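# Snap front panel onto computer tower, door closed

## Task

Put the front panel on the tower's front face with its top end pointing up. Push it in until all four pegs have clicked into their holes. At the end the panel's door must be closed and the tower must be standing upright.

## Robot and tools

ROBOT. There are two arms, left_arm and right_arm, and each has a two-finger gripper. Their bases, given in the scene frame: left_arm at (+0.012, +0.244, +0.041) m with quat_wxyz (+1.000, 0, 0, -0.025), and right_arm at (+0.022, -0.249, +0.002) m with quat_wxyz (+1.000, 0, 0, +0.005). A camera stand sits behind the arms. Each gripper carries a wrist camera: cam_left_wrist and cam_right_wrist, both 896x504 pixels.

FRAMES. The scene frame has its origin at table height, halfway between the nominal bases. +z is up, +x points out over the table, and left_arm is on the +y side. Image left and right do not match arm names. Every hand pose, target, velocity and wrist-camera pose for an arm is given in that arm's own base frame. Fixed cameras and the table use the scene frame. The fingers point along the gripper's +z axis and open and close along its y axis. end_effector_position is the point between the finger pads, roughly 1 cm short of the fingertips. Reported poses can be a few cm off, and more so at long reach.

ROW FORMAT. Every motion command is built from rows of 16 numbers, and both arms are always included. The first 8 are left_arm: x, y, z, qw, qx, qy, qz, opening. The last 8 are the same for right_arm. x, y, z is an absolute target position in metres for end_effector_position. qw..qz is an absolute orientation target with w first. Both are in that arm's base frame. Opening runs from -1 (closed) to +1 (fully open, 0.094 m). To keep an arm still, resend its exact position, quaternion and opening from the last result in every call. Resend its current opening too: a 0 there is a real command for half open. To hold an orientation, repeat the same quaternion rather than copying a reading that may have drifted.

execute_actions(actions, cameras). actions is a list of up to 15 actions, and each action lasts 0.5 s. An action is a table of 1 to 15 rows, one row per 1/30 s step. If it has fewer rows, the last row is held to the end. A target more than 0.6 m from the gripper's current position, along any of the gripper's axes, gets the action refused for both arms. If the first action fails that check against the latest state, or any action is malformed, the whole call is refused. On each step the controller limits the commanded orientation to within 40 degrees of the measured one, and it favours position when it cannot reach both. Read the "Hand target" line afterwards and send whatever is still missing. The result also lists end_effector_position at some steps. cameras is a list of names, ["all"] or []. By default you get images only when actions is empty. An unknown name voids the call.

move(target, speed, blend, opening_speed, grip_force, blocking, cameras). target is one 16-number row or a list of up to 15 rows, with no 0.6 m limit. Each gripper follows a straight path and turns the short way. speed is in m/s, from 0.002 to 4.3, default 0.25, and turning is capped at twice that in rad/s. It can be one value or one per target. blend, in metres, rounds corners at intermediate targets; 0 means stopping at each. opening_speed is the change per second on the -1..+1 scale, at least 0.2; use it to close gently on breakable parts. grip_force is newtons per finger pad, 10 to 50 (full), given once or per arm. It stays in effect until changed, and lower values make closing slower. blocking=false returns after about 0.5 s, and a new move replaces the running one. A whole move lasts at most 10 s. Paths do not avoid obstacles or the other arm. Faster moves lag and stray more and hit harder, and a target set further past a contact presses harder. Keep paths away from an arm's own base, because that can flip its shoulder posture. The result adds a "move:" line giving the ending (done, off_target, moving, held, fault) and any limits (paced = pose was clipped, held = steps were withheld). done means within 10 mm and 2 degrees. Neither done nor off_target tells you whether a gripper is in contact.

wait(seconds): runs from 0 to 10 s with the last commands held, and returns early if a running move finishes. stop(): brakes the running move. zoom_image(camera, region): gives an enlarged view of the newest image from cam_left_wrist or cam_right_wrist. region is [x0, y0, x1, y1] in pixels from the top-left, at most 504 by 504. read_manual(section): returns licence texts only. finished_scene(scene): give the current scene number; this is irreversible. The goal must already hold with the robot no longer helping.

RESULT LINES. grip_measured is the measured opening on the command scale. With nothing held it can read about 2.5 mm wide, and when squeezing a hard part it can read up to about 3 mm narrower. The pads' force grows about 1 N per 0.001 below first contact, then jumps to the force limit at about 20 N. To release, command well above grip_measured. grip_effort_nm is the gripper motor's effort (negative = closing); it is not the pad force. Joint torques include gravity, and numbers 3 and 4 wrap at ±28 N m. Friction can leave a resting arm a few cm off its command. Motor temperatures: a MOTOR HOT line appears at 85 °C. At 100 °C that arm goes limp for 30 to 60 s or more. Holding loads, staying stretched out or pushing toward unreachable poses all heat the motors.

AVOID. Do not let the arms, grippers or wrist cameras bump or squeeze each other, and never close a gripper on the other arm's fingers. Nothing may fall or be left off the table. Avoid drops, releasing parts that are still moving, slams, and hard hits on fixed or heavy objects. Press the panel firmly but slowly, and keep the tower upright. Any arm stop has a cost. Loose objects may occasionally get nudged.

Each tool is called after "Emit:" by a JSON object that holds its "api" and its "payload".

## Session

Emit:
{"api": "execute_actions", "payload": {"actions": []}}

Scene clock: 0.00 s.
left_arm: end_effector_position=(+0.3722, -0.3687, +0.2262) grip_measured=+1.000 grip_effort_nm=n/a end_effector_quat_wxyz=(+0.358, +0.472, +0.806, -0.005) | right_arm: end_effector_position=(+0.4228, -0.4381, +0.2887) grip_measured=+1.000 grip_effort_nm=n/a end_effector_quat_wxyz=(+0.404, +0.789, +0.341, -0.313)
Joint positions: left_arm=[-0.846 1.325 1.053 -0.59 -0.201 0.288 0.094] | right_arm=[-0.561 1.683 1.518 -0.895 0.991 1.484 0.094]
Joint velocities: within noise
Joint torques (N m): no reading
Motor temperatures (°C): left_arm=[24 27 33 26 25 21 24] | right_arm=[22 30 40 22 24 23 25]
Heat: left arm: hottest elbow 33 °C; right arm: hottest elbow 40 °C.
Hand target: left_arm +0.3771, -0.3743, +0.2368; +0.368, +0.469, +0.803, -0.008 | right_arm +0.4271, -0.4408, +0.3066; +0.418, +0.790, +0.331, -0.304
Tool commands: left_gripper/opening=+1.0 right_gripper/opening=+1.0
camera_calibration:
cam_left_wrist: T_world_to_cam=[[-0.765838, -0.546945, -0.338146, 0.161011], [-0.505535, 0.837098, -0.209047, 0.582747], [0.397399, 0.0108489, -0.917582, 0.153179], [0, 0, 0, 1]] pos_world=[0.357034, -0.401415, 0.31682]
cam_right_wrist: T_world_to_cam=[[-0.784286, 0.457019, -0.419559, 0.65152], [0.619479, 0.613727, -0.489475, 0.186789], [0.0337952, -0.643796, -0.764451, 0.0133619], [0, 0, 0, 1]] pos_world=[0.394814, -0.403792, 0.374994]

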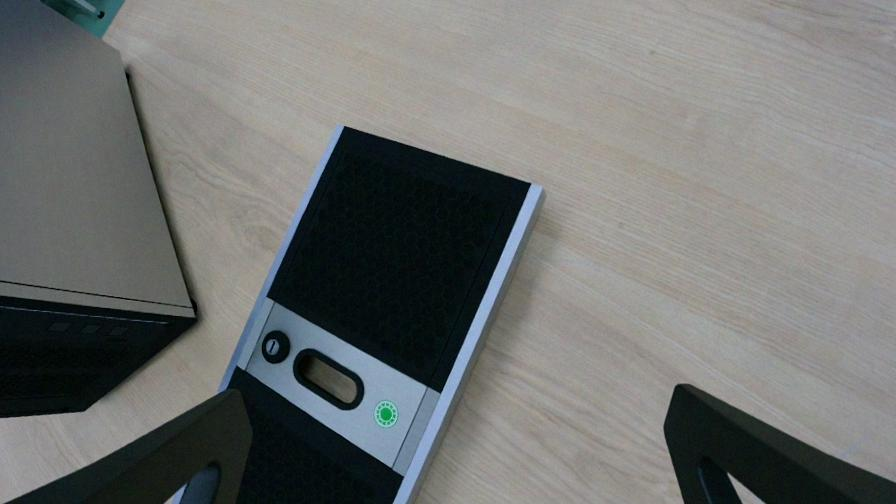

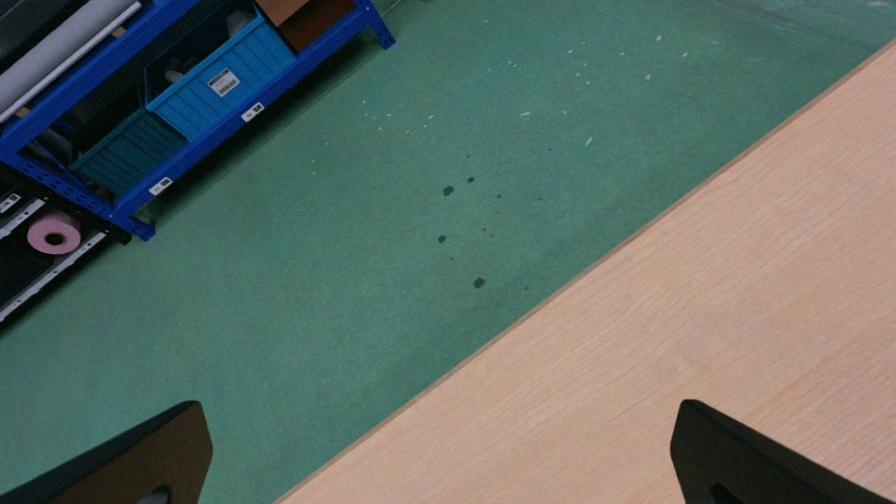

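Emit:
{"api": "move", "payload": {"target": [[0.515,-0.263,0.20,0,-0.085,0.996,0,-1,0.4271,-0.4408,0.3066,0.418,0.790,0.331,-0.304,1],[0.515,-0.263,0.13,0,-0.085,0.996,0,-1,0.4271,-0.4408,0.3066,0.418,0.790,0.331,-0.304,1]], "speed": 0.25, "cameras": ["cam_left_wrist"]}}

Scene clock: 70.17 s.
left_arm: end_effector_position=(+0.5104, -0.2616, +0.1351) grip_measured=-0.987 grip_effort_nm=-0.71 end_effector_quat_wxyz=(-0.001, -0.078, +0.997, +0.001) | right_arm: end_effector_position=(+0.4228, -0.4381, +0.2887) grip_measured=+1.000 grip_effort_nm=0.01 end_effector_quat_wxyz=(+0.404, +0.789, +0.341, -0.313)
Joint positions: left_arm=[-0.473 1.882 1.651 -1.343 -0.001 -0.63 0.001] | right_arm=[-0.561 1.683 1.518 -0.895 0.991 1.484 0.094]
Joint torques (N m): left_arm=[0.56 -15.44 8.43 1.03 0 -0.09] | right_arm=[-1.44 -16.03 12.14 0.72 0.62 -0.08]
Motor temperatures (°C): left_arm=[24 28 37 26 24 21 25] | right_arm=[22 35 45 22 24 23 25]
Heat: left arm: hottest elbow 37 °C; right arm: hottest elbow 45 °C.
Hand target: left_arm +0.5149, -0.2630, +0.1300; +0.000, -0.085, +0.996, +0.000 | right_arm +0.4266, -0.4405, +0.3067; +0.418, +0.790, +0.331, -0.304
Off the commanded pose: left_arm 0.007 m, 1 deg | right_arm 0.019 m, 2 deg.
move: off_target (right_arm)
camera_calibration:
cam_left_wrist: T_world_to_cam=[[0.144362, -0.989512, -0.00509437, -0.330762], [-0.895531, -0.132838, 0.42471, 0.403707], [-0.420932, -0.0567498, -0.905315, 0.411837], [0, 0, 0, 1]] pos_world=[0.582637, -0.250294, 0.199699]
Images, in order (width x height): cam_left_wrist 896x504.

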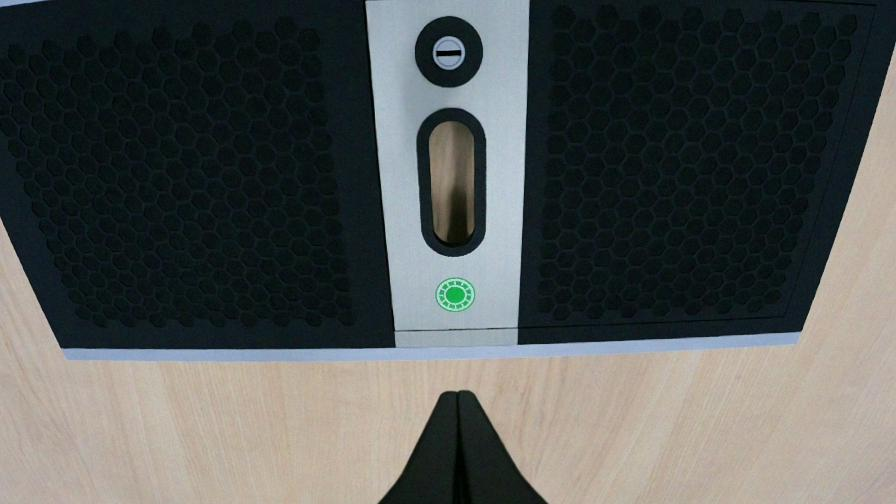

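Emit:
{"api": "move", "payload": {"target": [0.528,-0.261,0.056,0,-0.070,0.9975,0,-1,0.4271,-0.4408,0.3066,0.418,0.790,0.331,-0.304,1], "speed": 0.15, "cameras": ["cam_left_wrist"]}}

Scene clock: 84.43 s.
left_arm: end_effector_position=(+0.5224, -0.2623, +0.0622) grip_measured=-0.987 grip_effort_nm=-0.71 end_effector_quat_wxyz=(+0.000, -0.073, +0.997, +0.001) | right_arm: end_effector_position=(+0.4228, -0.4381, +0.2887) grip_measured=+1.000 grip_effort_nm=0.01 end_effector_quat_wxyz=(+0.404, +0.789, +0.341, -0.313)
Joint positions: left_arm=[-0.465 1.968 1.584 -1.188 -0.001 -0.611 0.001] | right_arm=[-0.561 1.683 1.518 -0.895 0.991 1.484 0.094]
Joint torques (N m): left_arm=[0.44 -15.62 8.01 1.06 0.01 0.16] | right_arm=[-1.32 -16.73 12.1 0.81 0.59 -0.1]
Heat: left arm: hottest elbow 38 °C; right arm: hottest elbow 46 °C.
Hand target: left_arm +0.5278, -0.2610, +0.0560; +0.000, -0.070, +0.998, +0.000 | right_arm +0.4266, -0.4405, +0.3067; +0.418, +0.790, +0.331, -0.304
Off the commanded pose: left_arm 0.008 m, 0 deg | right_arm 0.019 m, 2 deg.
move: off_target (right_arm)
camera_calibration:
cam_left_wrist: T_world_to_cam=[[0.134161, -0.99095, -0.00436136, -0.328662], [-0.897297, -0.123347, 0.423844, 0.448817], [-0.420547, -0.05295, -0.905725, 0.351721], [0, 0, 0, 1]] pos_world=[0.59473, -0.251704, 0.126901]
Images, in order (width x height): cam_left_wrist 896x504.

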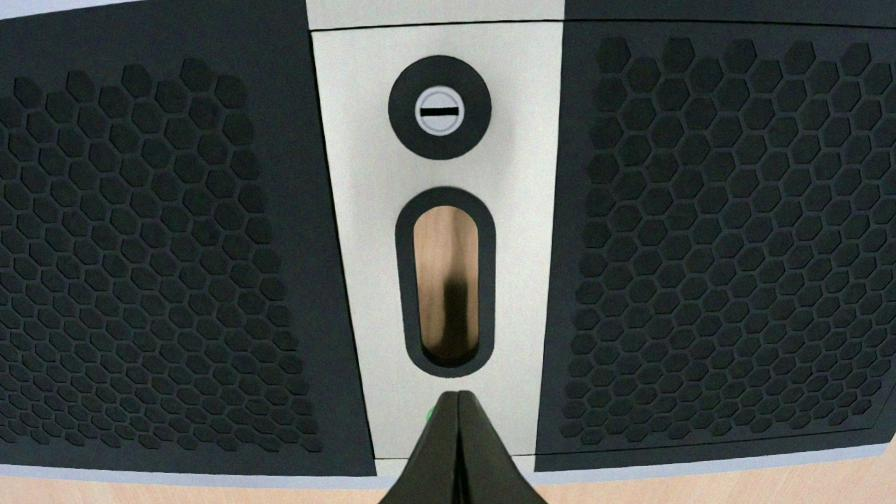

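Emit:
{"api": "move", "payload": {"target": [0.532,-0.256,0.026,0,-0.0525,0.9986,0,-1,0.4271,-0.4408,0.3066,0.418,0.790,0.331,-0.304,1], "speed": 0.1, "cameras": ["cam_left_wrist"]}}

Scene clock: 97.23 s.
left_arm: end_effector_position=(+0.5294, -0.2588, +0.0383) grip_measured=-0.987 grip_effort_nm=-0.71 end_effector_quat_wxyz=(+0.005, -0.056, +0.998, -0.002) | right_arm: end_effector_position=(+0.4228, -0.4381, +0.2887) grip_measured=+1.000 grip_effort_nm=0.01 end_effector_quat_wxyz=(+0.404, +0.789, +0.341, -0.313)
Joint positions: left_arm=[-0.454 1.997 1.561 -1.124 -0.001 -0.565 0.001] | right_arm=[-0.561 1.683 1.518 -0.895 0.991 1.484 0.094]
Joint torques (N m): left_arm=[0.5 -15.33 7.49 1.13 0 0.13] | right_arm=[-1.32 -16.32 12.15 0.73 0.59 -0.06]
Heat: left arm: hottest elbow 38 °C; right arm: hottest elbow 46 °C.
Hand target: left_arm +0.5318, -0.2560, +0.0262; +0.000, -0.053, +0.999, +0.000 | right_arm +0.4266, -0.4405, +0.3067; +0.418, +0.790, +0.331, -0.304
Off the commanded pose: left_arm 0.013 m, 1 deg | right_arm 0.019 m, 2 deg.
move: off_target (left_arm, right_arm)
camera_calibration:
cam_left_wrist: T_world_to_cam=[[0.0997306, -0.995011, 0.00249694, -0.309207], [-0.90586, -0.0897561, 0.413957, 0.479172], [-0.411668, -0.0435461, -0.910293, 0.331103], [0, 0, 0, 1]] pos_world=[0.601205, -0.250238, 0.103816]
Images, in order (width x height): cam_left_wrist 896x504.

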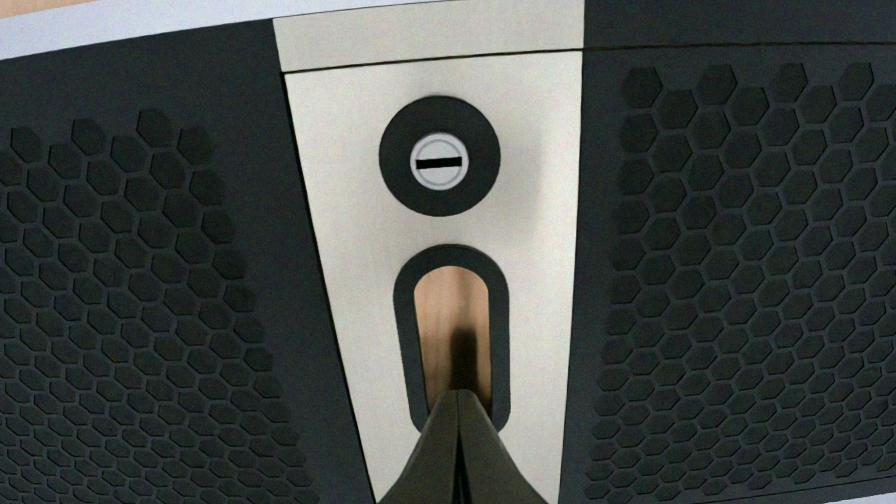

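Emit:
{"api": "move", "payload": {"target": [0.531,-0.257,0.024,0,-0.0975,0.9952,0,-1,0.4271,-0.4408,0.3066,0.418,0.790,0.331,-0.304,1], "speed": 0.1, "cameras": ["cam_left_wrist"]}}

Scene clock: 112.83 s.
left_arm: end_effector_position=(+0.5304, -0.2592, +0.0383) grip_measured=-0.987 grip_effort_nm=-0.71 end_effector_quat_wxyz=(+0.007, -0.089, +0.996, -0.003) | right_arm: end_effector_position=(+0.4228, -0.4381, +0.2887) grip_measured=+1.000 grip_effort_nm=0.02 end_effector_quat_wxyz=(+0.404, +0.789, +0.341, -0.313)
Joint positions: left_arm=[-0.454 1.997 1.561 -1.12 -0.001 -0.633 0.001] | right_arm=[-0.561 1.683 1.518 -0.895 0.991 1.484 0.094]
Joint torques (N m): left_arm=[0.44 -15.62 7.27 1.07 0.01 -0.07] | right_arm=[-1.55 -15.97 12.1 0.66 0.6 -0.08]
Heat: left arm: hottest elbow 38 °C; right arm: hottest elbow 47 °C.
Hand target: left_arm +0.5307, -0.2569, +0.0242; +0.000, -0.098, +0.995, +0.000 | right_arm +0.4266, -0.4405, +0.3067; +0.418, +0.790, +0.331, -0.304
Off the commanded pose: left_arm 0.015 m, 1 deg | right_arm 0.019 m, 2 deg.
move: off_target (left_arm, right_arm)
camera_calibration:
cam_left_wrist: T_world_to_cam=[[0.166632, -0.986002, 0.00588193, -0.343126], [-0.899362, -0.149539, 0.410835, 0.461208], [-0.404205, -0.0737482, -0.911691, 0.319828], [0, 0, 0, 1]] pos_world=[0.601245, -0.245767, 0.104121]
Images, in order (width x height): cam_left_wrist 896x504.

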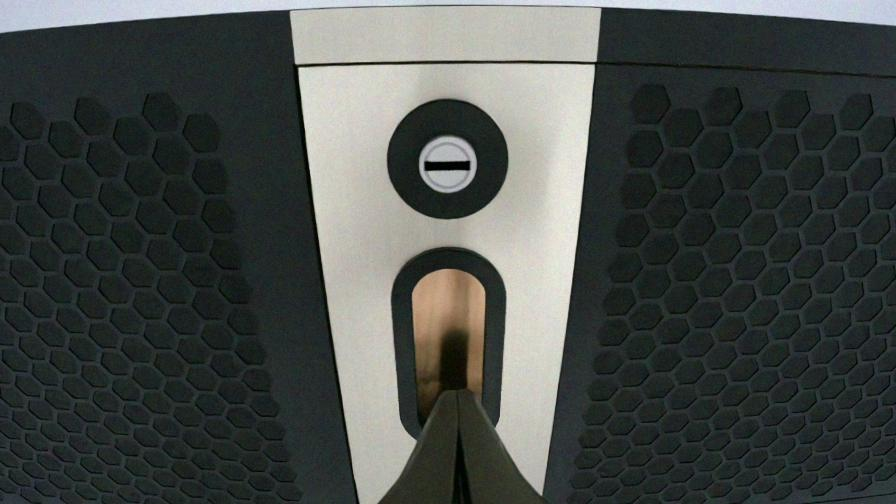

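Emit:
{"api": "move", "payload": {"target": [0.531,-0.2545,-0.010,0,-0.0975,0.9952,0,-1,0.4271,-0.4408,0.3066,0.418,0.790,0.331,-0.304,1], "speed": 0.06, "cameras": ["cam_left_wrist"]}}

Scene clock: 119.20 s.
left_arm: end_effector_position=(+0.5291, -0.2583, +0.0033) grip_measured=-0.987 grip_effort_nm=-0.71 end_effector_quat_wxyz=(+0.006, -0.090, +0.996, -0.003) | right_arm: end_effector_position=(+0.4228, -0.4381, +0.2887) grip_measured=+1.000 grip_effort_nm=0.02 end_effector_quat_wxyz=(+0.404, +0.789, +0.341, -0.313)
Joint positions: left_arm=[-0.454 2.037 1.525 -1.046 -0.001 -0.633 0.001] | right_arm=[-0.561 1.683 1.518 -0.895 0.991 1.484 0.094]
Joint torques (N m): left_arm=[0.79 -15.33 7.27 1.16 0.01 -0.04] | right_arm=[-1.14 -16.21 12.12 0.84 0.66 -0.07]
Heat: left arm: hottest elbow 38 °C; right arm: hottest elbow 47 °C.
Hand target: left_arm +0.5307, -0.2545, -0.0097; +0.000, -0.097, +0.995, +0.000 | right_arm +0.4266, -0.4405, +0.3067; +0.418, +0.790, +0.331, -0.304
Off the commanded pose: left_arm 0.014 m, 1 deg | right_arm 0.019 m, 2 deg.
move: off_target (left_arm, right_arm)
camera_calibration:
cam_left_wrist: T_world_to_cam=[[0.167408, -0.98588, 0.00399276, -0.342153], [-0.898079, -0.150825, 0.413165, 0.473614], [-0.406728, -0.0727528, -0.910648, 0.28895], [0, 0, 0, 1]] pos_world=[0.600146, -0.244867, 0.0688177]
Images, in order (width x height): cam_left_wrist 896x504.

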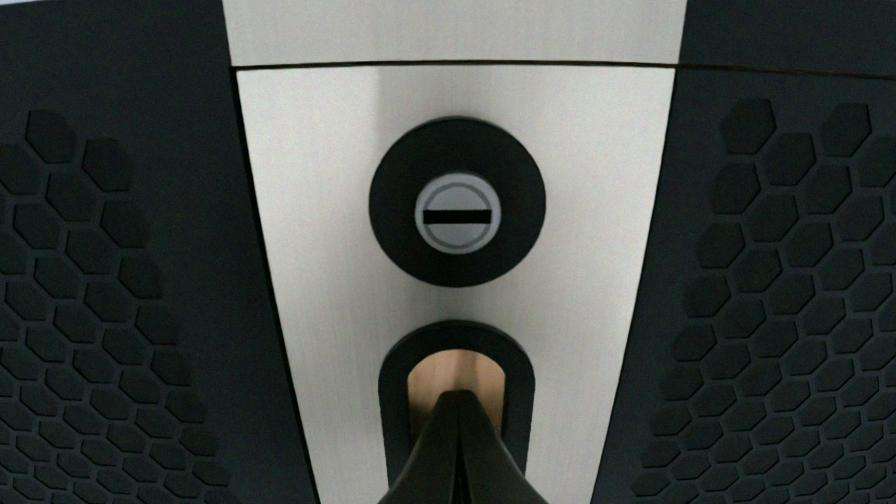

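Emit:
{"api": "move", "payload": {"target": [0.531,-0.2545,-0.010,0,-0.0975,0.9952,0,-0.5,0.4271,-0.4408,0.3066,0.418,0.790,0.331,-0.304,1], "speed": 0.06, "opening_speed": 0.3, "cameras": ["cam_left_wrist"]}}

Scene clock: 132.53 s.
left_arm: end_effector_position=(+0.5292, -0.2581, +0.0033) grip_measured=-0.688 grip_effort_nm=1.23 end_effector_quat_wxyz=(+0.006, -0.090, +0.996, -0.003) | right_arm: end_effector_position=(+0.4228, -0.4381, +0.2887) grip_measured=+1.000 grip_effort_nm=0.02 end_effector_quat_wxyz=(+0.404, +0.789, +0.341, -0.313)
Joint positions: left_arm=[-0.454 2.037 1.525 -1.046 -0.001 -0.633 0.015] | right_arm=[-0.561 1.683 1.518 -0.895 0.991 1.484 0.094]
Joint torques (N m): left_arm=[0.32 -15.56 7.25 1.11 -0.01 -0.03] | right_arm=[-1.49 -16.38 12.1 0.69 0.6 -0.09]
Heat: left arm: hottest elbow 37 °C; right arm: hottest elbow 47 °C.
Hand target: left_arm +0.5307, -0.2545, -0.0097; +0.000, -0.097, +0.995, +0.000 | right_arm +0.4266, -0.4405, +0.3067; +0.418, +0.790, +0.331, -0.304
Off the commanded pose: left_arm 0.014 m, 1 deg | right_arm 0.019 m, 2 deg.
move: off_target (left_arm, right_arm)
camera_calibration:
cam_left_wrist: T_world_to_cam=[[0.167775, -0.985817, 0.0040586, -0.342182], [-0.898051, -0.151138, 0.413111, 0.473644], [-0.406639, -0.0729547, -0.910671, 0.288904], [0, 0, 0, 1]] pos_world=[0.600246, -0.244667, 0.0688178]
Images, in order (width x height): cam_left_wrist 896x504.

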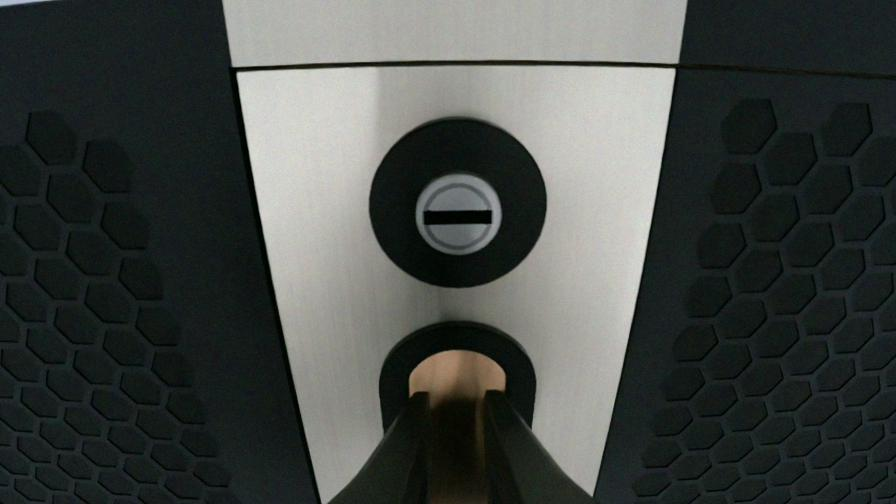

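Emit:
{"api": "move", "payload": {"target": [[0.531,-0.2545,0.04,0,-0.0975,0.9952,0,-0.5,0.4271,-0.4408,0.3066,0.418,0.790,0.331,-0.304,1],[0.50,-0.22,0.31,0,-0.0975,0.9952,0,-0.5,0.4271,-0.4408,0.3066,0.418,0.790,0.331,-0.304,1]], "speed": [0.06,0.13], "blend": 0.01, "cameras": ["cam_left_wrist"]}}

Scene clock: 153.57 s.
left_arm: end_effector_position=(+0.4915, -0.2208, +0.2783) grip_measured=-0.688 grip_effort_nm=1.23 end_effector_quat_wxyz=(-0.004, -0.100, +0.995, +0.002) | right_arm: end_effector_position=(+0.4228, -0.4381, +0.2887) grip_measured=+1.000 grip_effort_nm=0.01 end_effector_quat_wxyz=(+0.404, +0.789, +0.341, -0.313)
Joint positions: left_arm=[-0.421 1.763 1.86 -1.677 0.001 -0.621 0.015] | right_arm=[-0.561 1.683 1.518 -0.895 0.991 1.484 0.094]
Joint torques (N m): left_arm=[0.85 -16.21 12.23 0.24 -0.11 0.14] | right_arm=[-1.49 -16.15 12.05 0.7 0.62 -0.06]
Heat: left arm: hottest elbow 37 °C; right arm: hottest elbow 48 °C.
Hand target: left_arm +0.4984, -0.2193, +0.3091; +0.024, -0.098, +0.995, -0.013 | right_arm +0.4266, -0.4405, +0.3067; +0.418, +0.790, +0.331, -0.304
Off the commanded pose: left_arm 0.033 m, 1 deg | right_arm 0.019 m, 2 deg.
joint sent to its limit (left arm) — joint 4 (wrist pitch), lower limit. The joint targets are off in orientation, not in position.
move: off_target (left_arm, right_arm)
camera_calibration:
cam_left_wrist: T_world_to_cam=[[0.188009, -0.982145, -0.00663061, -0.306347], [-0.885988, -0.172508, 0.430425, 0.316298], [-0.423883, -0.0750493, -0.902602, 0.532533], [0, 0, 0, 1]] pos_world=[0.563564, -0.206347, 0.342492]
Images, in order (width x height): cam_left_wrist 896x504.

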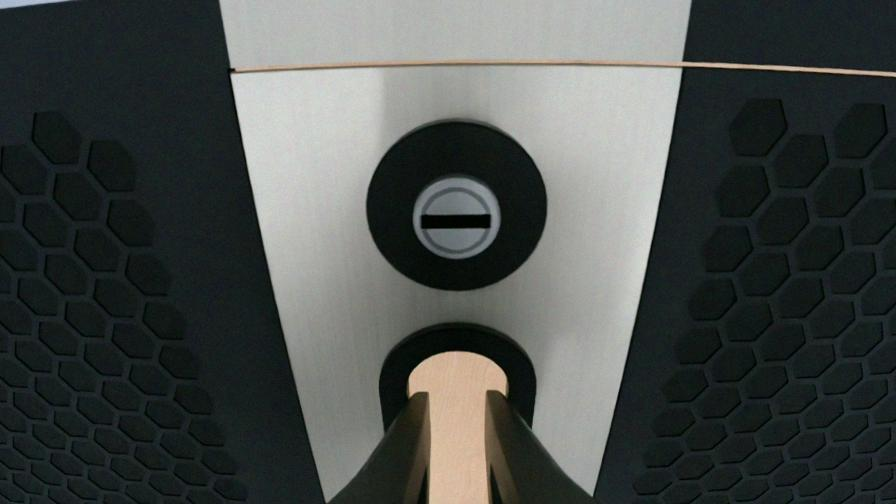

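Emit:
{"api": "move", "payload": {"target": [0.53,-0.04,0.30,0.412,-0.378,0.561,-0.613,-0.5,0.4271,-0.4408,0.3066,0.418,0.790,0.331,-0.304,1], "speed": 0.15, "cameras": ["cam_left_wrist"]}}

Scene clock: 167.13 s.
left_arm: end_effector_position=(+0.5262, -0.0438, +0.2830) grip_measured=-0.688 grip_effort_nm=1.23 end_effector_quat_wxyz=(+0.398, -0.387, +0.575, -0.601) | right_arm: end_effector_position=(+0.4228, -0.4381, +0.2887) grip_measured=+1.000 grip_effort_nm=0.02 end_effector_quat_wxyz=(+0.404, +0.789, +0.341, -0.313)
Joint positions: left_arm=[0.064 1.327 0.642 0.728 0.457 -1.599 0.015] | right_arm=[-0.561 1.683 1.518 -0.895 0.991 1.484 0.094]
Joint torques (N m): left_arm=[0.44 -7.59 8.77 3.48 -0.14 -0.06] | right_arm=[-0.85 -16.5 12 0.65 0.64 -0.08]
Heat: left arm: hottest elbow 37 °C; right arm: hottest elbow 48 °C.
Hand target: left_arm +0.5295, -0.0400, +0.2999; +0.411, -0.377, +0.560, -0.612 | right_arm +0.4266, -0.4405, +0.3067; +0.418, +0.790, +0.331, -0.304
Off the commanded pose: left_arm 0.018 m, 3 deg | right_arm 0.019 m, 2 deg.
move: off_target (left_arm, right_arm)
camera_calibration:
cam_left_wrist: T_world_to_cam=[[-0.0356783, 0.0118735, 0.999293, -0.262363], [-0.737914, -0.674646, -0.0183301, 0.402705], [0.673951, -0.738046, 0.0328319, -0.306628], [0, 0, 0, 1]] pos_world=[0.494453, 0.0484934, 0.279626]
Images, in order (width x height): cam_left_wrist 896x504.

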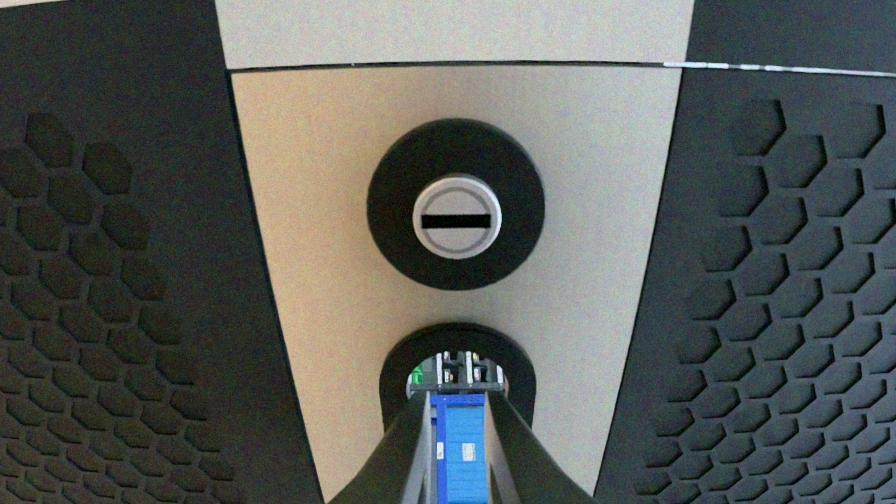

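Emit:
{"api": "move", "payload": {"target": [[0.53,-0.04,0.30,0.412,-0.378,0.561,-0.613,-0.5,0.46,-0.22,0.46,0.6706,-0.3439,0.5190,0.4043,1],[0.53,-0.04,0.30,0.412,-0.378,0.561,-0.613,-0.5,0.572,0.04,0.444,0.6706,-0.3439,0.5190,0.4043,1]], "speed": 0.3, "blend": 0.03, "cameras": ["cam_right_wrist"]}}

Scene clock: 187.07 s.
left_arm: end_effector_position=(+0.5262, -0.0438, +0.2830) grip_measured=-0.688 grip_effort_nm=1.23 end_effector_quat_wxyz=(+0.398, -0.387, +0.575, -0.601) | right_arm: end_effector_position=(+0.5732, +0.0398, +0.4159) grip_measured=+1.000 grip_effort_nm=0.00 end_effector_quat_wxyz=(+0.655, -0.327, +0.536, +0.421)
Joint positions: left_arm=[0.064 1.327 0.642 0.728 0.457 -1.599 0.015] | right_arm=[-0.222 1.647 1.171 1.24 -1.258 0.763 0.094]
Joint torques (N m): left_arm=[0.62 -7.59 8.75 3.49 -0.13 -0.02] | right_arm=[-1.26 -15.33 12.11 0.13 0.62 -0.17]
Heat: left arm: hottest elbow 37 °C; right arm: hottest elbow 48 °C.
Hand target: left_arm +0.5295, -0.0400, +0.2999; +0.411, -0.377, +0.561, -0.612 | right_arm +0.5708, +0.0402, +0.4436; +0.670, -0.344, +0.518, +0.405
Off the commanded pose: left_arm 0.018 m, 3 deg | right_arm 0.028 m, 4 deg.
move: off_target (left_arm, right_arm)
camera_calibration:
cam_right_wrist: T_world_to_cam=[[0.894821, -0.445216, -0.032836, -0.482953], [-0.127499, -0.184379, -0.97455, 0.524264], [0.427831, 0.876235, -0.221751, -0.0989256], [0, 0, 0, 1]] pos_world=[0.541323, -0.0316725, 0.473126]
Images, in order (width x height): cam_right_wrist 896x504.

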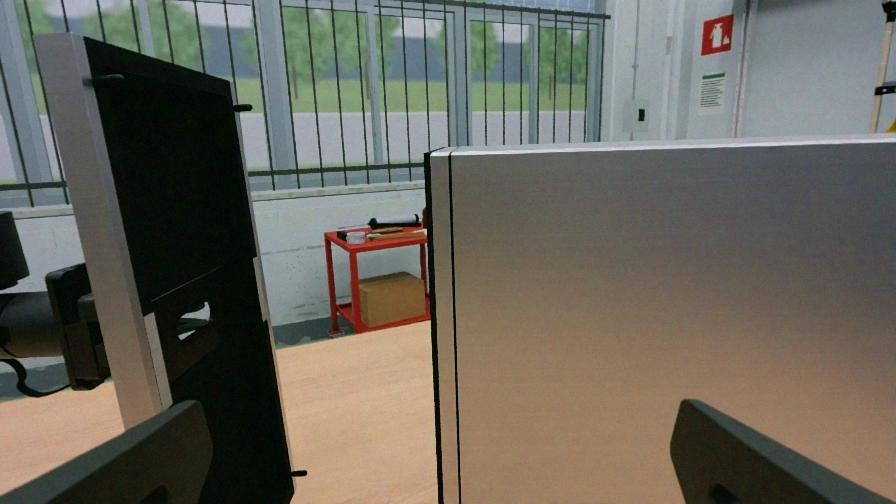

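Emit:
{"api": "zoom_image", "payload": {"camera": "cam_right_wrist", "region": [20, 20, 300, 180]}}

Emit:
{"api": "zoom_image", "payload": {"camera": "cam_right_wrist", "region": [400, 130, 480, 180]}}

Emit:
{"api": "zoom_image", "payload": {"camera": "cam_right_wrist", "region": [240, 420, 480, 504]}}

Scaled by 1.800 from the camera's 896x504 image, which has a finer 1280x720 frame.

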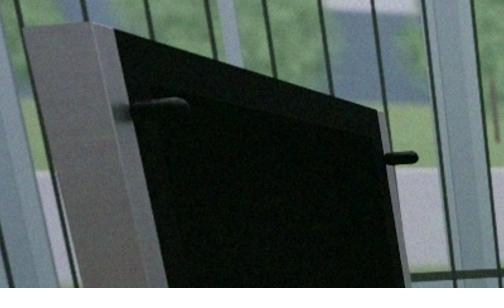

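Scaled by 6.300 from the camera's 896x504 image, which has a finer 1280x720 frame.

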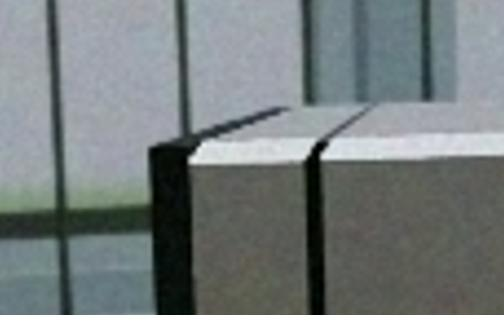

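Scaled by 2.100 from the camera's 896x504 image, which has a finer 1280x720 frame.

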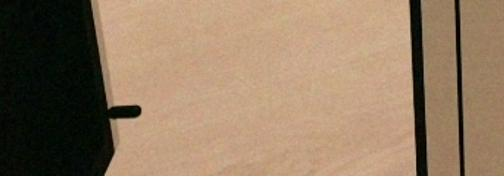

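Emit:
{"api": "move", "payload": {"target": [0.631,-0.018,0.24,0.398,-0.350,0.579,-0.623,-0.5,0.572,0.04,0.444,0.6706,-0.3439,0.5190,0.4043,1], "speed": 0.12, "cameras": ["cam_right_wrist"]}}

Emit:
{"api": "zoom_image", "payload": {"camera": "cam_right_wrist", "region": [200, 90, 480, 250]}}

Emit:
{"api": "zoom_image", "payload": {"camera": "cam_right_wrist", "region": [240, 350, 500, 504]}}

Scene clock: 249.77 s.
left_arm: end_effector_position=(+0.6128, -0.0235, +0.2041) grip_measured=-0.687 grip_effort_nm=1.23 end_effector_quat_wxyz=(+0.368, -0.378, +0.594, -0.608) | right_arm: end_effector_position=(+0.5733, +0.0398, +0.4157) grip_measured=+1.000 grip_effort_nm=0.00 end_effector_quat_wxyz=(+0.655, -0.327, +0.536, +0.421)
Joint positions: left_arm=[0.118 1.711 0.833 0.889 0.579 -1.599 0.015] | right_arm=[-0.222 1.647 1.171 1.238 -1.258 0.761 0.094]
Joint torques (N m): left_arm=[0.5 -12.04 10.82 3.37 0.04 0.06] | right_arm=[-1.32 -15.74 12.14 0.13 0.61 -0.19]
Motor temperatures (°C): left_arm=[24 29 38 26 24 21 28] | right_arm=[22 33 51 22 25 23 24]
Heat: left arm: hottest elbow 38 °C; right arm: hottest elbow 51 °C.
Hand target: left_arm +0.6281, -0.0180, +0.2400; +0.397, -0.349, +0.578, -0.621 | right_arm +0.5708, +0.0402, +0.4436; +0.670, -0.344, +0.519, +0.404
Off the commanded pose: left_arm 0.041 m, 5 deg | right_arm 0.028 m, 4 deg.
move: off_target (left_arm, right_arm)
camera_calibration:
cam_right_wrist: T_world_to_cam=[[0.894606, -0.445645, -0.0328719, -0.483018], [-0.127788, -0.184647, -0.974462, 0.524201], [0.428194, 0.87596, -0.222135, -0.0990804], [0, 0, 0, 1]] pos_world=[0.541523, -0.0316719, 0.472926]
Images, in order (width x height): cam_right_wrist 896x504.

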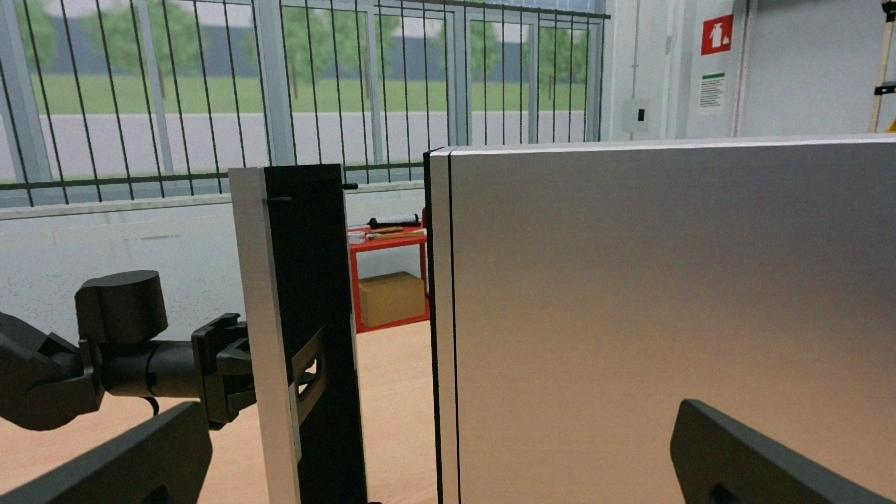

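Scaled by 1.800 from the camera's 896x504 image, which has a finer 1280x720 frame.

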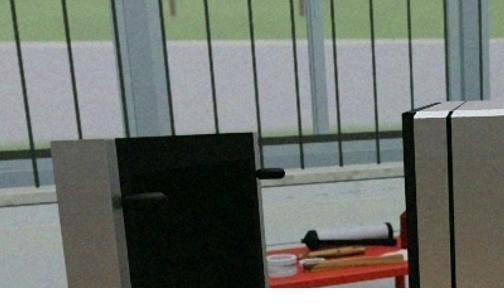

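Scaled by 1.938 from the camera's 896x504 image, which has a finer 1280x720 frame.

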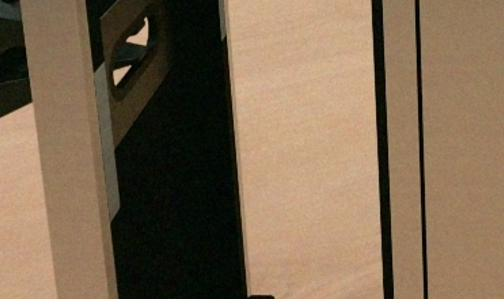

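Emit:
{"api": "move", "payload": {"target": [0.631,-0.018,0.252,0.410,-0.336,0.587,-0.615,-0.5,0.572,0.04,0.444,0.6706,-0.3439,0.5190,0.4043,1], "speed": 0.12, "cameras": ["cam_right_wrist"]}}

Emit:
{"api": "zoom_image", "payload": {"camera": "cam_right_wrist", "region": [200, 90, 480, 250]}}

Scene clock: 297.93 s.
left_arm: end_effector_position=(+0.6150, -0.0239, +0.2072) grip_measured=-0.687 grip_effort_nm=1.23 end_effector_quat_wxyz=(+0.376, -0.367, +0.600, -0.604) | right_arm: end_effector_position=(+0.5733, +0.0398, +0.4157) grip_measured=+1.000 grip_effort_nm=0.00 end_effector_quat_wxyz=(+0.655, -0.327, +0.536, +0.421)
Joint positions: left_arm=[0.118 1.711 0.842 0.885 0.583 -1.571 0.015] | right_arm=[-0.222 1.647 1.171 1.238 -1.258 0.761 0.094]
Joint torques (N m): left_arm=[0.38 -14.15 10.95 2.35 0.05 0.16] | right_arm=[-1.03 -15.79 12.18 -0.05 0.63 -0.2]
Heat: left arm: hottest elbow 40 °C; right arm: hottest elbow 52 °C.
Hand target: left_arm +0.6279, -0.0182, +0.2519; +0.409, -0.336, +0.586, -0.614 | right_arm +0.5708, +0.0402, +0.4436; +0.670, -0.344, +0.518, +0.404
Off the commanded pose: left_arm 0.048 m, 6 deg | right_arm 0.028 m, 4 deg.
move: off_target (left_arm, right_arm)
camera_calibration:
cam_right_wrist: T_world_to_cam=[[0.894605, -0.445682, -0.0324068, -0.483149], [-0.127389, -0.184846, -0.974476, 0.523972], [0.428316, 0.875899, -0.222139, -0.0991035], [0, 0, 0, 1]] pos_world=[0.541423, -0.0316715, 0.472926]
Images, in order (width x height): cam_right_wrist 896x504.

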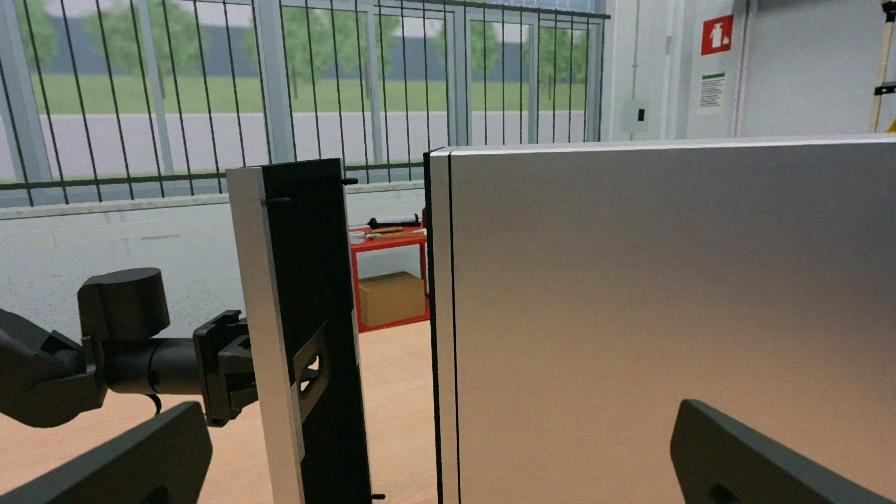

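Scaled by 1.800 from the camera's 896x504 image, which has a finer 1280x720 frame.

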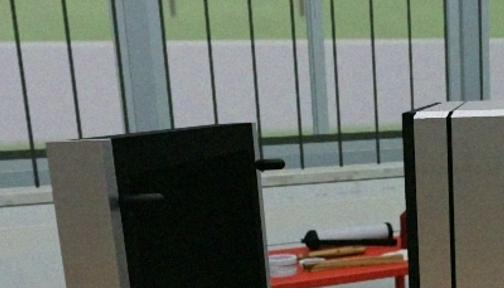

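Emit:
{"api": "move", "payload": {"target": [0.631,-0.018,0.264,0.416,-0.3292,0.5908,-0.6111,-0.5,0.572,0.04,0.444,0.6706,-0.3439,0.5190,0.4043,1], "speed": 0.12, "cameras": ["cam_right_wrist"]}}

Emit:
{"api": "zoom_image", "payload": {"camera": "cam_right_wrist", "region": [200, 90, 480, 250]}}

Scene clock: 308.27 s.
left_arm: end_effector_position=(+0.6160, -0.0241, +0.2154) grip_measured=-0.687 grip_effort_nm=1.23 end_effector_quat_wxyz=(+0.380, -0.361, +0.605, -0.600) | right_arm: end_effector_position=(+0.5732, +0.0398, +0.4159) grip_measured=+1.000 grip_effort_nm=0.00 end_effector_quat_wxyz=(+0.655, -0.327, +0.536, +0.421)
Joint positions: left_arm=[0.118 1.692 0.851 0.851 0.586 -1.55 0.015] | right_arm=[-0.222 1.647 1.171 1.238 -1.258 0.761 0.094]
Joint torques (N m): left_arm=[0.56 -14.27 10.99 2.43 0.06 0.19] | right_arm=[-1.32 -15.27 12.07 0.06 0.61 -0.2]
Heat: left arm: hottest elbow 41 °C; right arm: hottest elbow 52 °C.
Hand target: left_arm +0.6277, -0.0182, +0.2641; +0.415, -0.329, +0.590, -0.610 | right_arm +0.5707, +0.0402, +0.4437; +0.670, -0.344, +0.518, +0.404
Off the commanded pose: left_arm 0.051 m, 6 deg | right_arm 0.028 m, 4 deg.
move: off_target (left_arm, right_arm)
camera_calibration:
cam_right_wrist: T_world_to_cam=[[0.8946, -0.445712, -0.0321215, -0.483141], [-0.127139, -0.184954, -0.974488, 0.52404], [0.4284, 0.875861, -0.222127, -0.0991564], [0, 0, 0, 1]] pos_world=[0.541322, -0.0315714, 0.473126]
Images, in order (width x height): cam_right_wrist 896x504.

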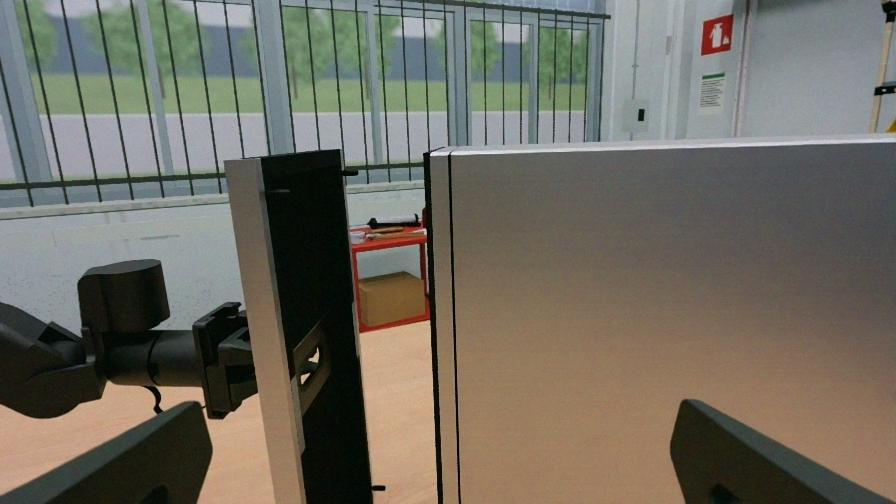

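Scaled by 1.800 from the camera's 896x504 image, which has a finer 1280x720 frame.

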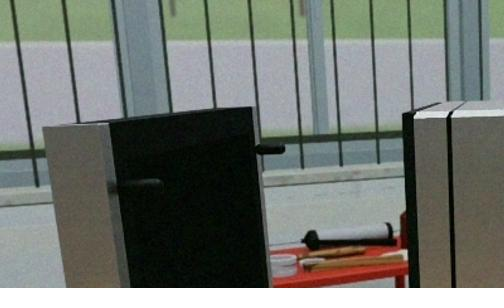

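Emit:
{"api": "move", "payload": {"target": [[0.631,-0.018,0.264,0.416,-0.3292,0.5908,-0.6111,-0.5,0.55,0.06,0.53,0.6706,-0.3439,0.5190,0.4043,1],[0.631,-0.018,0.264,0.416,-0.3292,0.5908,-0.6111,-0.5,0.546,0.15,0.56,0.5444,-0.3794,0.6845,0.3018,1]], "speed": 0.2, "blend": 0.03, "cameras": ["cam_right_wrist"]}}

Scene clock: 347.03 s.
left_arm: end_effector_position=(+0.6160, -0.0241, +0.2154) grip_measured=-0.687 grip_effort_nm=1.23 end_effector_quat_wxyz=(+0.380, -0.361, +0.605, -0.600) | right_arm: end_effector_position=(+0.5465, +0.1443, +0.5302) grip_measured=+1.000 grip_effort_nm=0.00 end_effector_quat_wxyz=(+0.526, -0.363, +0.702, +0.313)
Joint positions: left_arm=[0.118 1.692 0.851 0.851 0.586 -1.549 0.015] | right_arm=[0.004 1.388 1.628 -0.692 -0.962 -0.319 0.094]
Joint torques (N m): left_arm=[0.5 -14.1 11.06 2.4 0.04 0.18] | right_arm=[-0.21 -11.69 15.69 0.94 -0.15 -0.18]
Heat: left arm: hottest elbow 40 °C; right arm: hottest elbow 52 °C.
Hand target: left_arm +0.6277, -0.0182, +0.2640; +0.416, -0.329, +0.590, -0.610 | right_arm +0.5442, +0.1496, +0.5592; +0.545, -0.379, +0.684, +0.302
Off the commanded pose: left_arm 0.051 m, 6 deg | right_arm 0.030 m, 4 deg.
move: off_target (left_arm, right_arm)
camera_calibration:
cam_right_wrist: T_world_to_cam=[[0.829768, -0.554987, -0.058942, -0.343549], [-0.392284, -0.504846, -0.768924, 0.73339], [0.396986, 0.661151, -0.636617, 0.114194], [0, 0, 0, 1]] pos_world=[0.527429, 0.104084, 0.61637]
Images, in order (width x height): cam_right_wrist 896x504.

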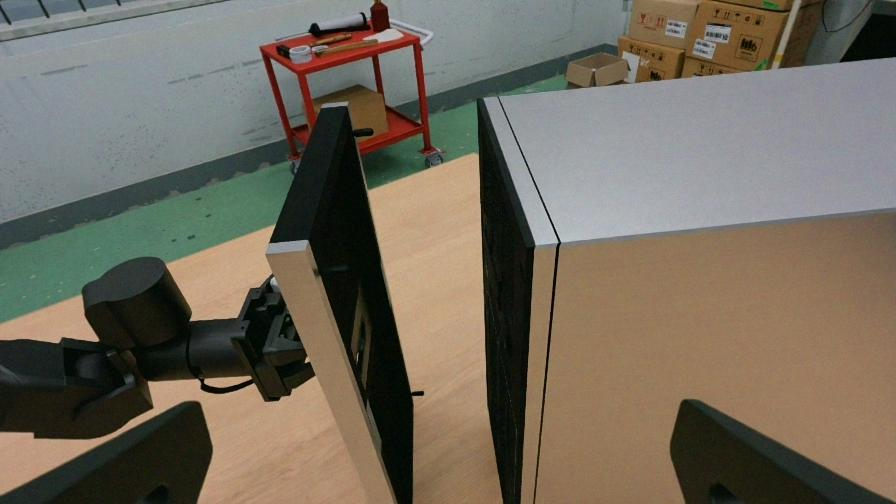

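Emit:
{"api": "zoom_image", "payload": {"camera": "cam_right_wrist", "region": [256, 85, 400, 277]}}

Emit:
{"api": "zoom_image", "payload": {"camera": "cam_right_wrist", "region": [450, 80, 594, 272]}}

Scaled by 2.625 from the camera's 896x504 image, which has a finer 1280x720 frame.

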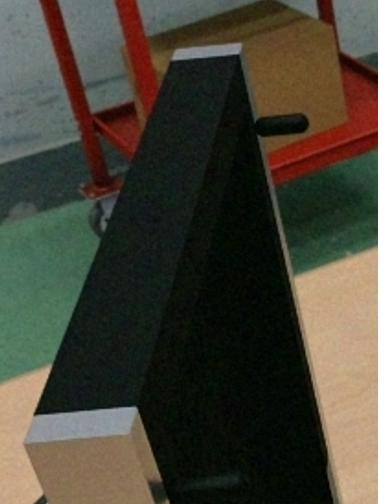

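Scaled by 2.625 from the camera's 896x504 image, which has a finer 1280x720 frame.

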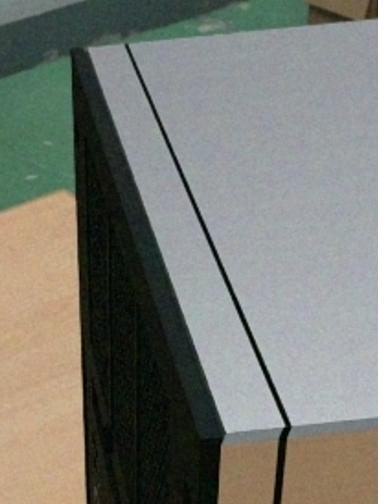

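Emit:
{"api": "move", "payload": {"target": [0.6686,-0.0547,0.270,0.416,-0.3292,0.5908,-0.6111,-0.5,0.546,0.15,0.56,0.5444,-0.3794,0.6845,0.3018,1], "speed": 0.08, "cameras": ["cam_right_wrist"]}}

Emit:
{"api": "zoom_image", "payload": {"camera": "cam_right_wrist", "region": [320, 85, 560, 277]}}

Scene clock: 382.40 s.
left_arm: end_effector_position=(+0.6509, -0.0535, +0.2354) grip_measured=-0.687 grip_effort_nm=1.23 end_effector_quat_wxyz=(+0.391, -0.354, +0.601, -0.600) | right_arm: end_effector_position=(+0.5465, +0.1443, +0.5302) grip_measured=+1.000 grip_effort_nm=0.00 end_effector_quat_wxyz=(+0.527, -0.363, +0.702, +0.313)
Joint positions: left_arm=[0.049 1.724 0.956 0.798 0.51 -1.541 0.015] | right_arm=[0.004 1.388 1.628 -0.692 -0.962 -0.32 0.094]
Joint torques (N m): left_arm=[-0.26 -12.98 11.77 2.44 -0.11 0.16] | right_arm=[-0.5 -11.28 15.68 0.85 -0.17 -0.19]
Motor temperatures (°C): left_arm=[24 31 40 26 24 21 29] | right_arm=[22 34 55 22 24 23 24]
Heat: left arm: hottest elbow 40 °C; right arm: hottest elbow 55 °C.
Hand target: left_arm +0.6656, -0.0545, +0.2703; +0.415, -0.329, +0.589, -0.610 | right_arm +0.5443, +0.1496, +0.5592; +0.545, -0.379, +0.684, +0.302
Off the commanded pose: left_arm 0.039 m, 4 deg | right_arm 0.030 m, 4 deg.
move: off_target (left_arm, right_arm)
camera_calibration:
cam_right_wrist: T_world_to_cam=[[0.829849, -0.554939, -0.0582603, -0.34396], [-0.391824, -0.505203, -0.768924, 0.733235], [0.397272, 0.660918, -0.63668, 0.11404], [0, 0, 0, 1]] pos_world=[0.527429, 0.104185, 0.61637]
Images, in order (width x height): cam_right_wrist 896x504.

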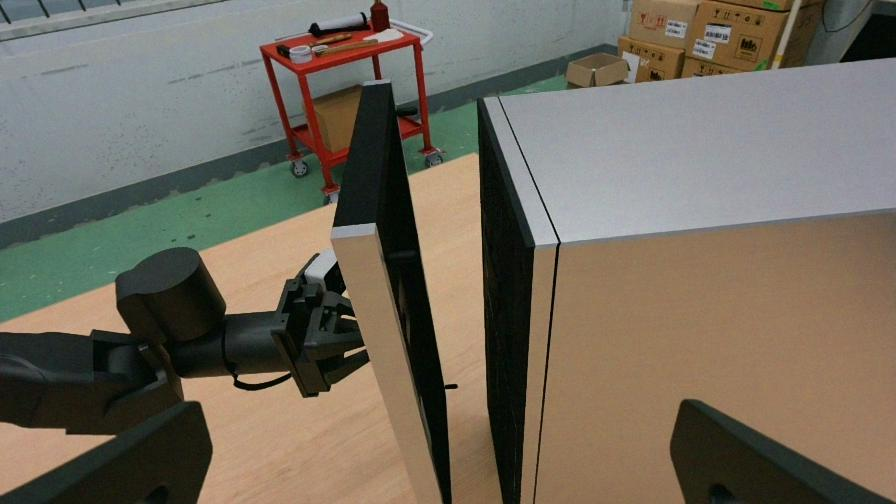

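Scaled by 2.100 from the camera's 896x504 image, which has a finer 1280x720 frame.

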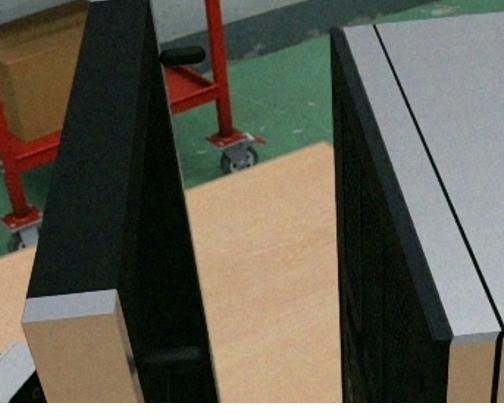

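Emit:
{"api": "move", "payload": {"target": [0.6686,-0.0547,0.246,0.416,-0.3292,0.5908,-0.6111,-0.5,0.546,0.15,0.56,0.5444,-0.3794,0.6845,0.3018,1], "speed": 0.08, "cameras": ["cam_right_wrist"]}}

Emit:
{"api": "zoom_image", "payload": {"camera": "cam_right_wrist", "region": [320, 85, 560, 277]}}

Scene clock: 390.03 s.
left_arm: end_effector_position=(+0.6553, -0.0532, +0.2124) grip_measured=-0.687 grip_effort_nm=1.23 end_effector_quat_wxyz=(+0.387, -0.359, +0.604, -0.598) | right_arm: end_effector_position=(+0.5465, +0.1443, +0.5302) grip_measured=+1.000 grip_effort_nm=0.00 end_effector_quat_wxyz=(+0.527, -0.363, +0.702, +0.313)
Joint positions: left_arm=[0.049 1.773 0.956 0.832 0.51 -1.54 0.015] | right_arm=[0.004 1.388 1.628 -0.692 -0.962 -0.32 0.094]
Joint torques (N m): left_arm=[-0.21 -13.63 10.37 3.52 -0.1 0.18] | right_arm=[-0.38 -11.52 15.58 0.87 -0.19 -0.22]
Motor temperatures (°C): left_arm=[24 31 41 26 24 21 29] | right_arm=[22 34 56 22 24 23 24]
Heat: left arm: hottest elbow 41 °C; right arm: hottest elbow 56 °C.
Hand target: left_arm +0.6664, -0.0546, +0.2461; +0.415, -0.329, +0.590, -0.610 | right_arm +0.5443, +0.1496, +0.5592; +0.545, -0.379, +0.684, +0.302
Off the commanded pose: left_arm 0.036 m, 5 deg | right_arm 0.030 m, 4 deg.
move: off_target (left_arm, right_arm)
camera_calibration:
cam_right_wrist: T_world_to_cam=[[0.829849, -0.554939, -0.0582603, -0.34396], [-0.391824, -0.505203, -0.768924, 0.733235], [0.397272, 0.660918, -0.63668, 0.11404], [0, 0, 0, 1]] pos_world=[0.527429, 0.104185, 0.61637]
Images, in order (width x height): cam_right_wrist 896x504.

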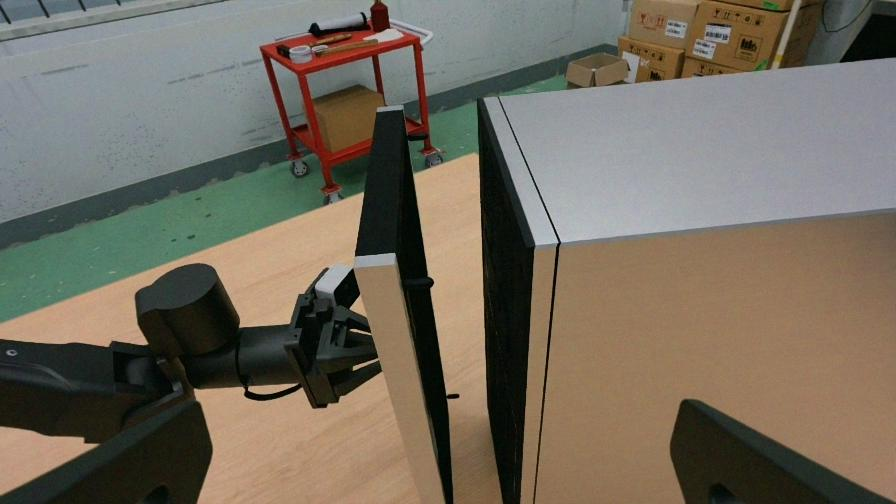

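Scaled by 2.100 from the camera's 896x504 image, which has a finer 1280x720 frame.

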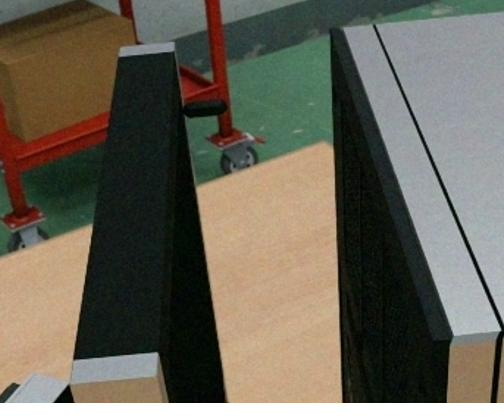

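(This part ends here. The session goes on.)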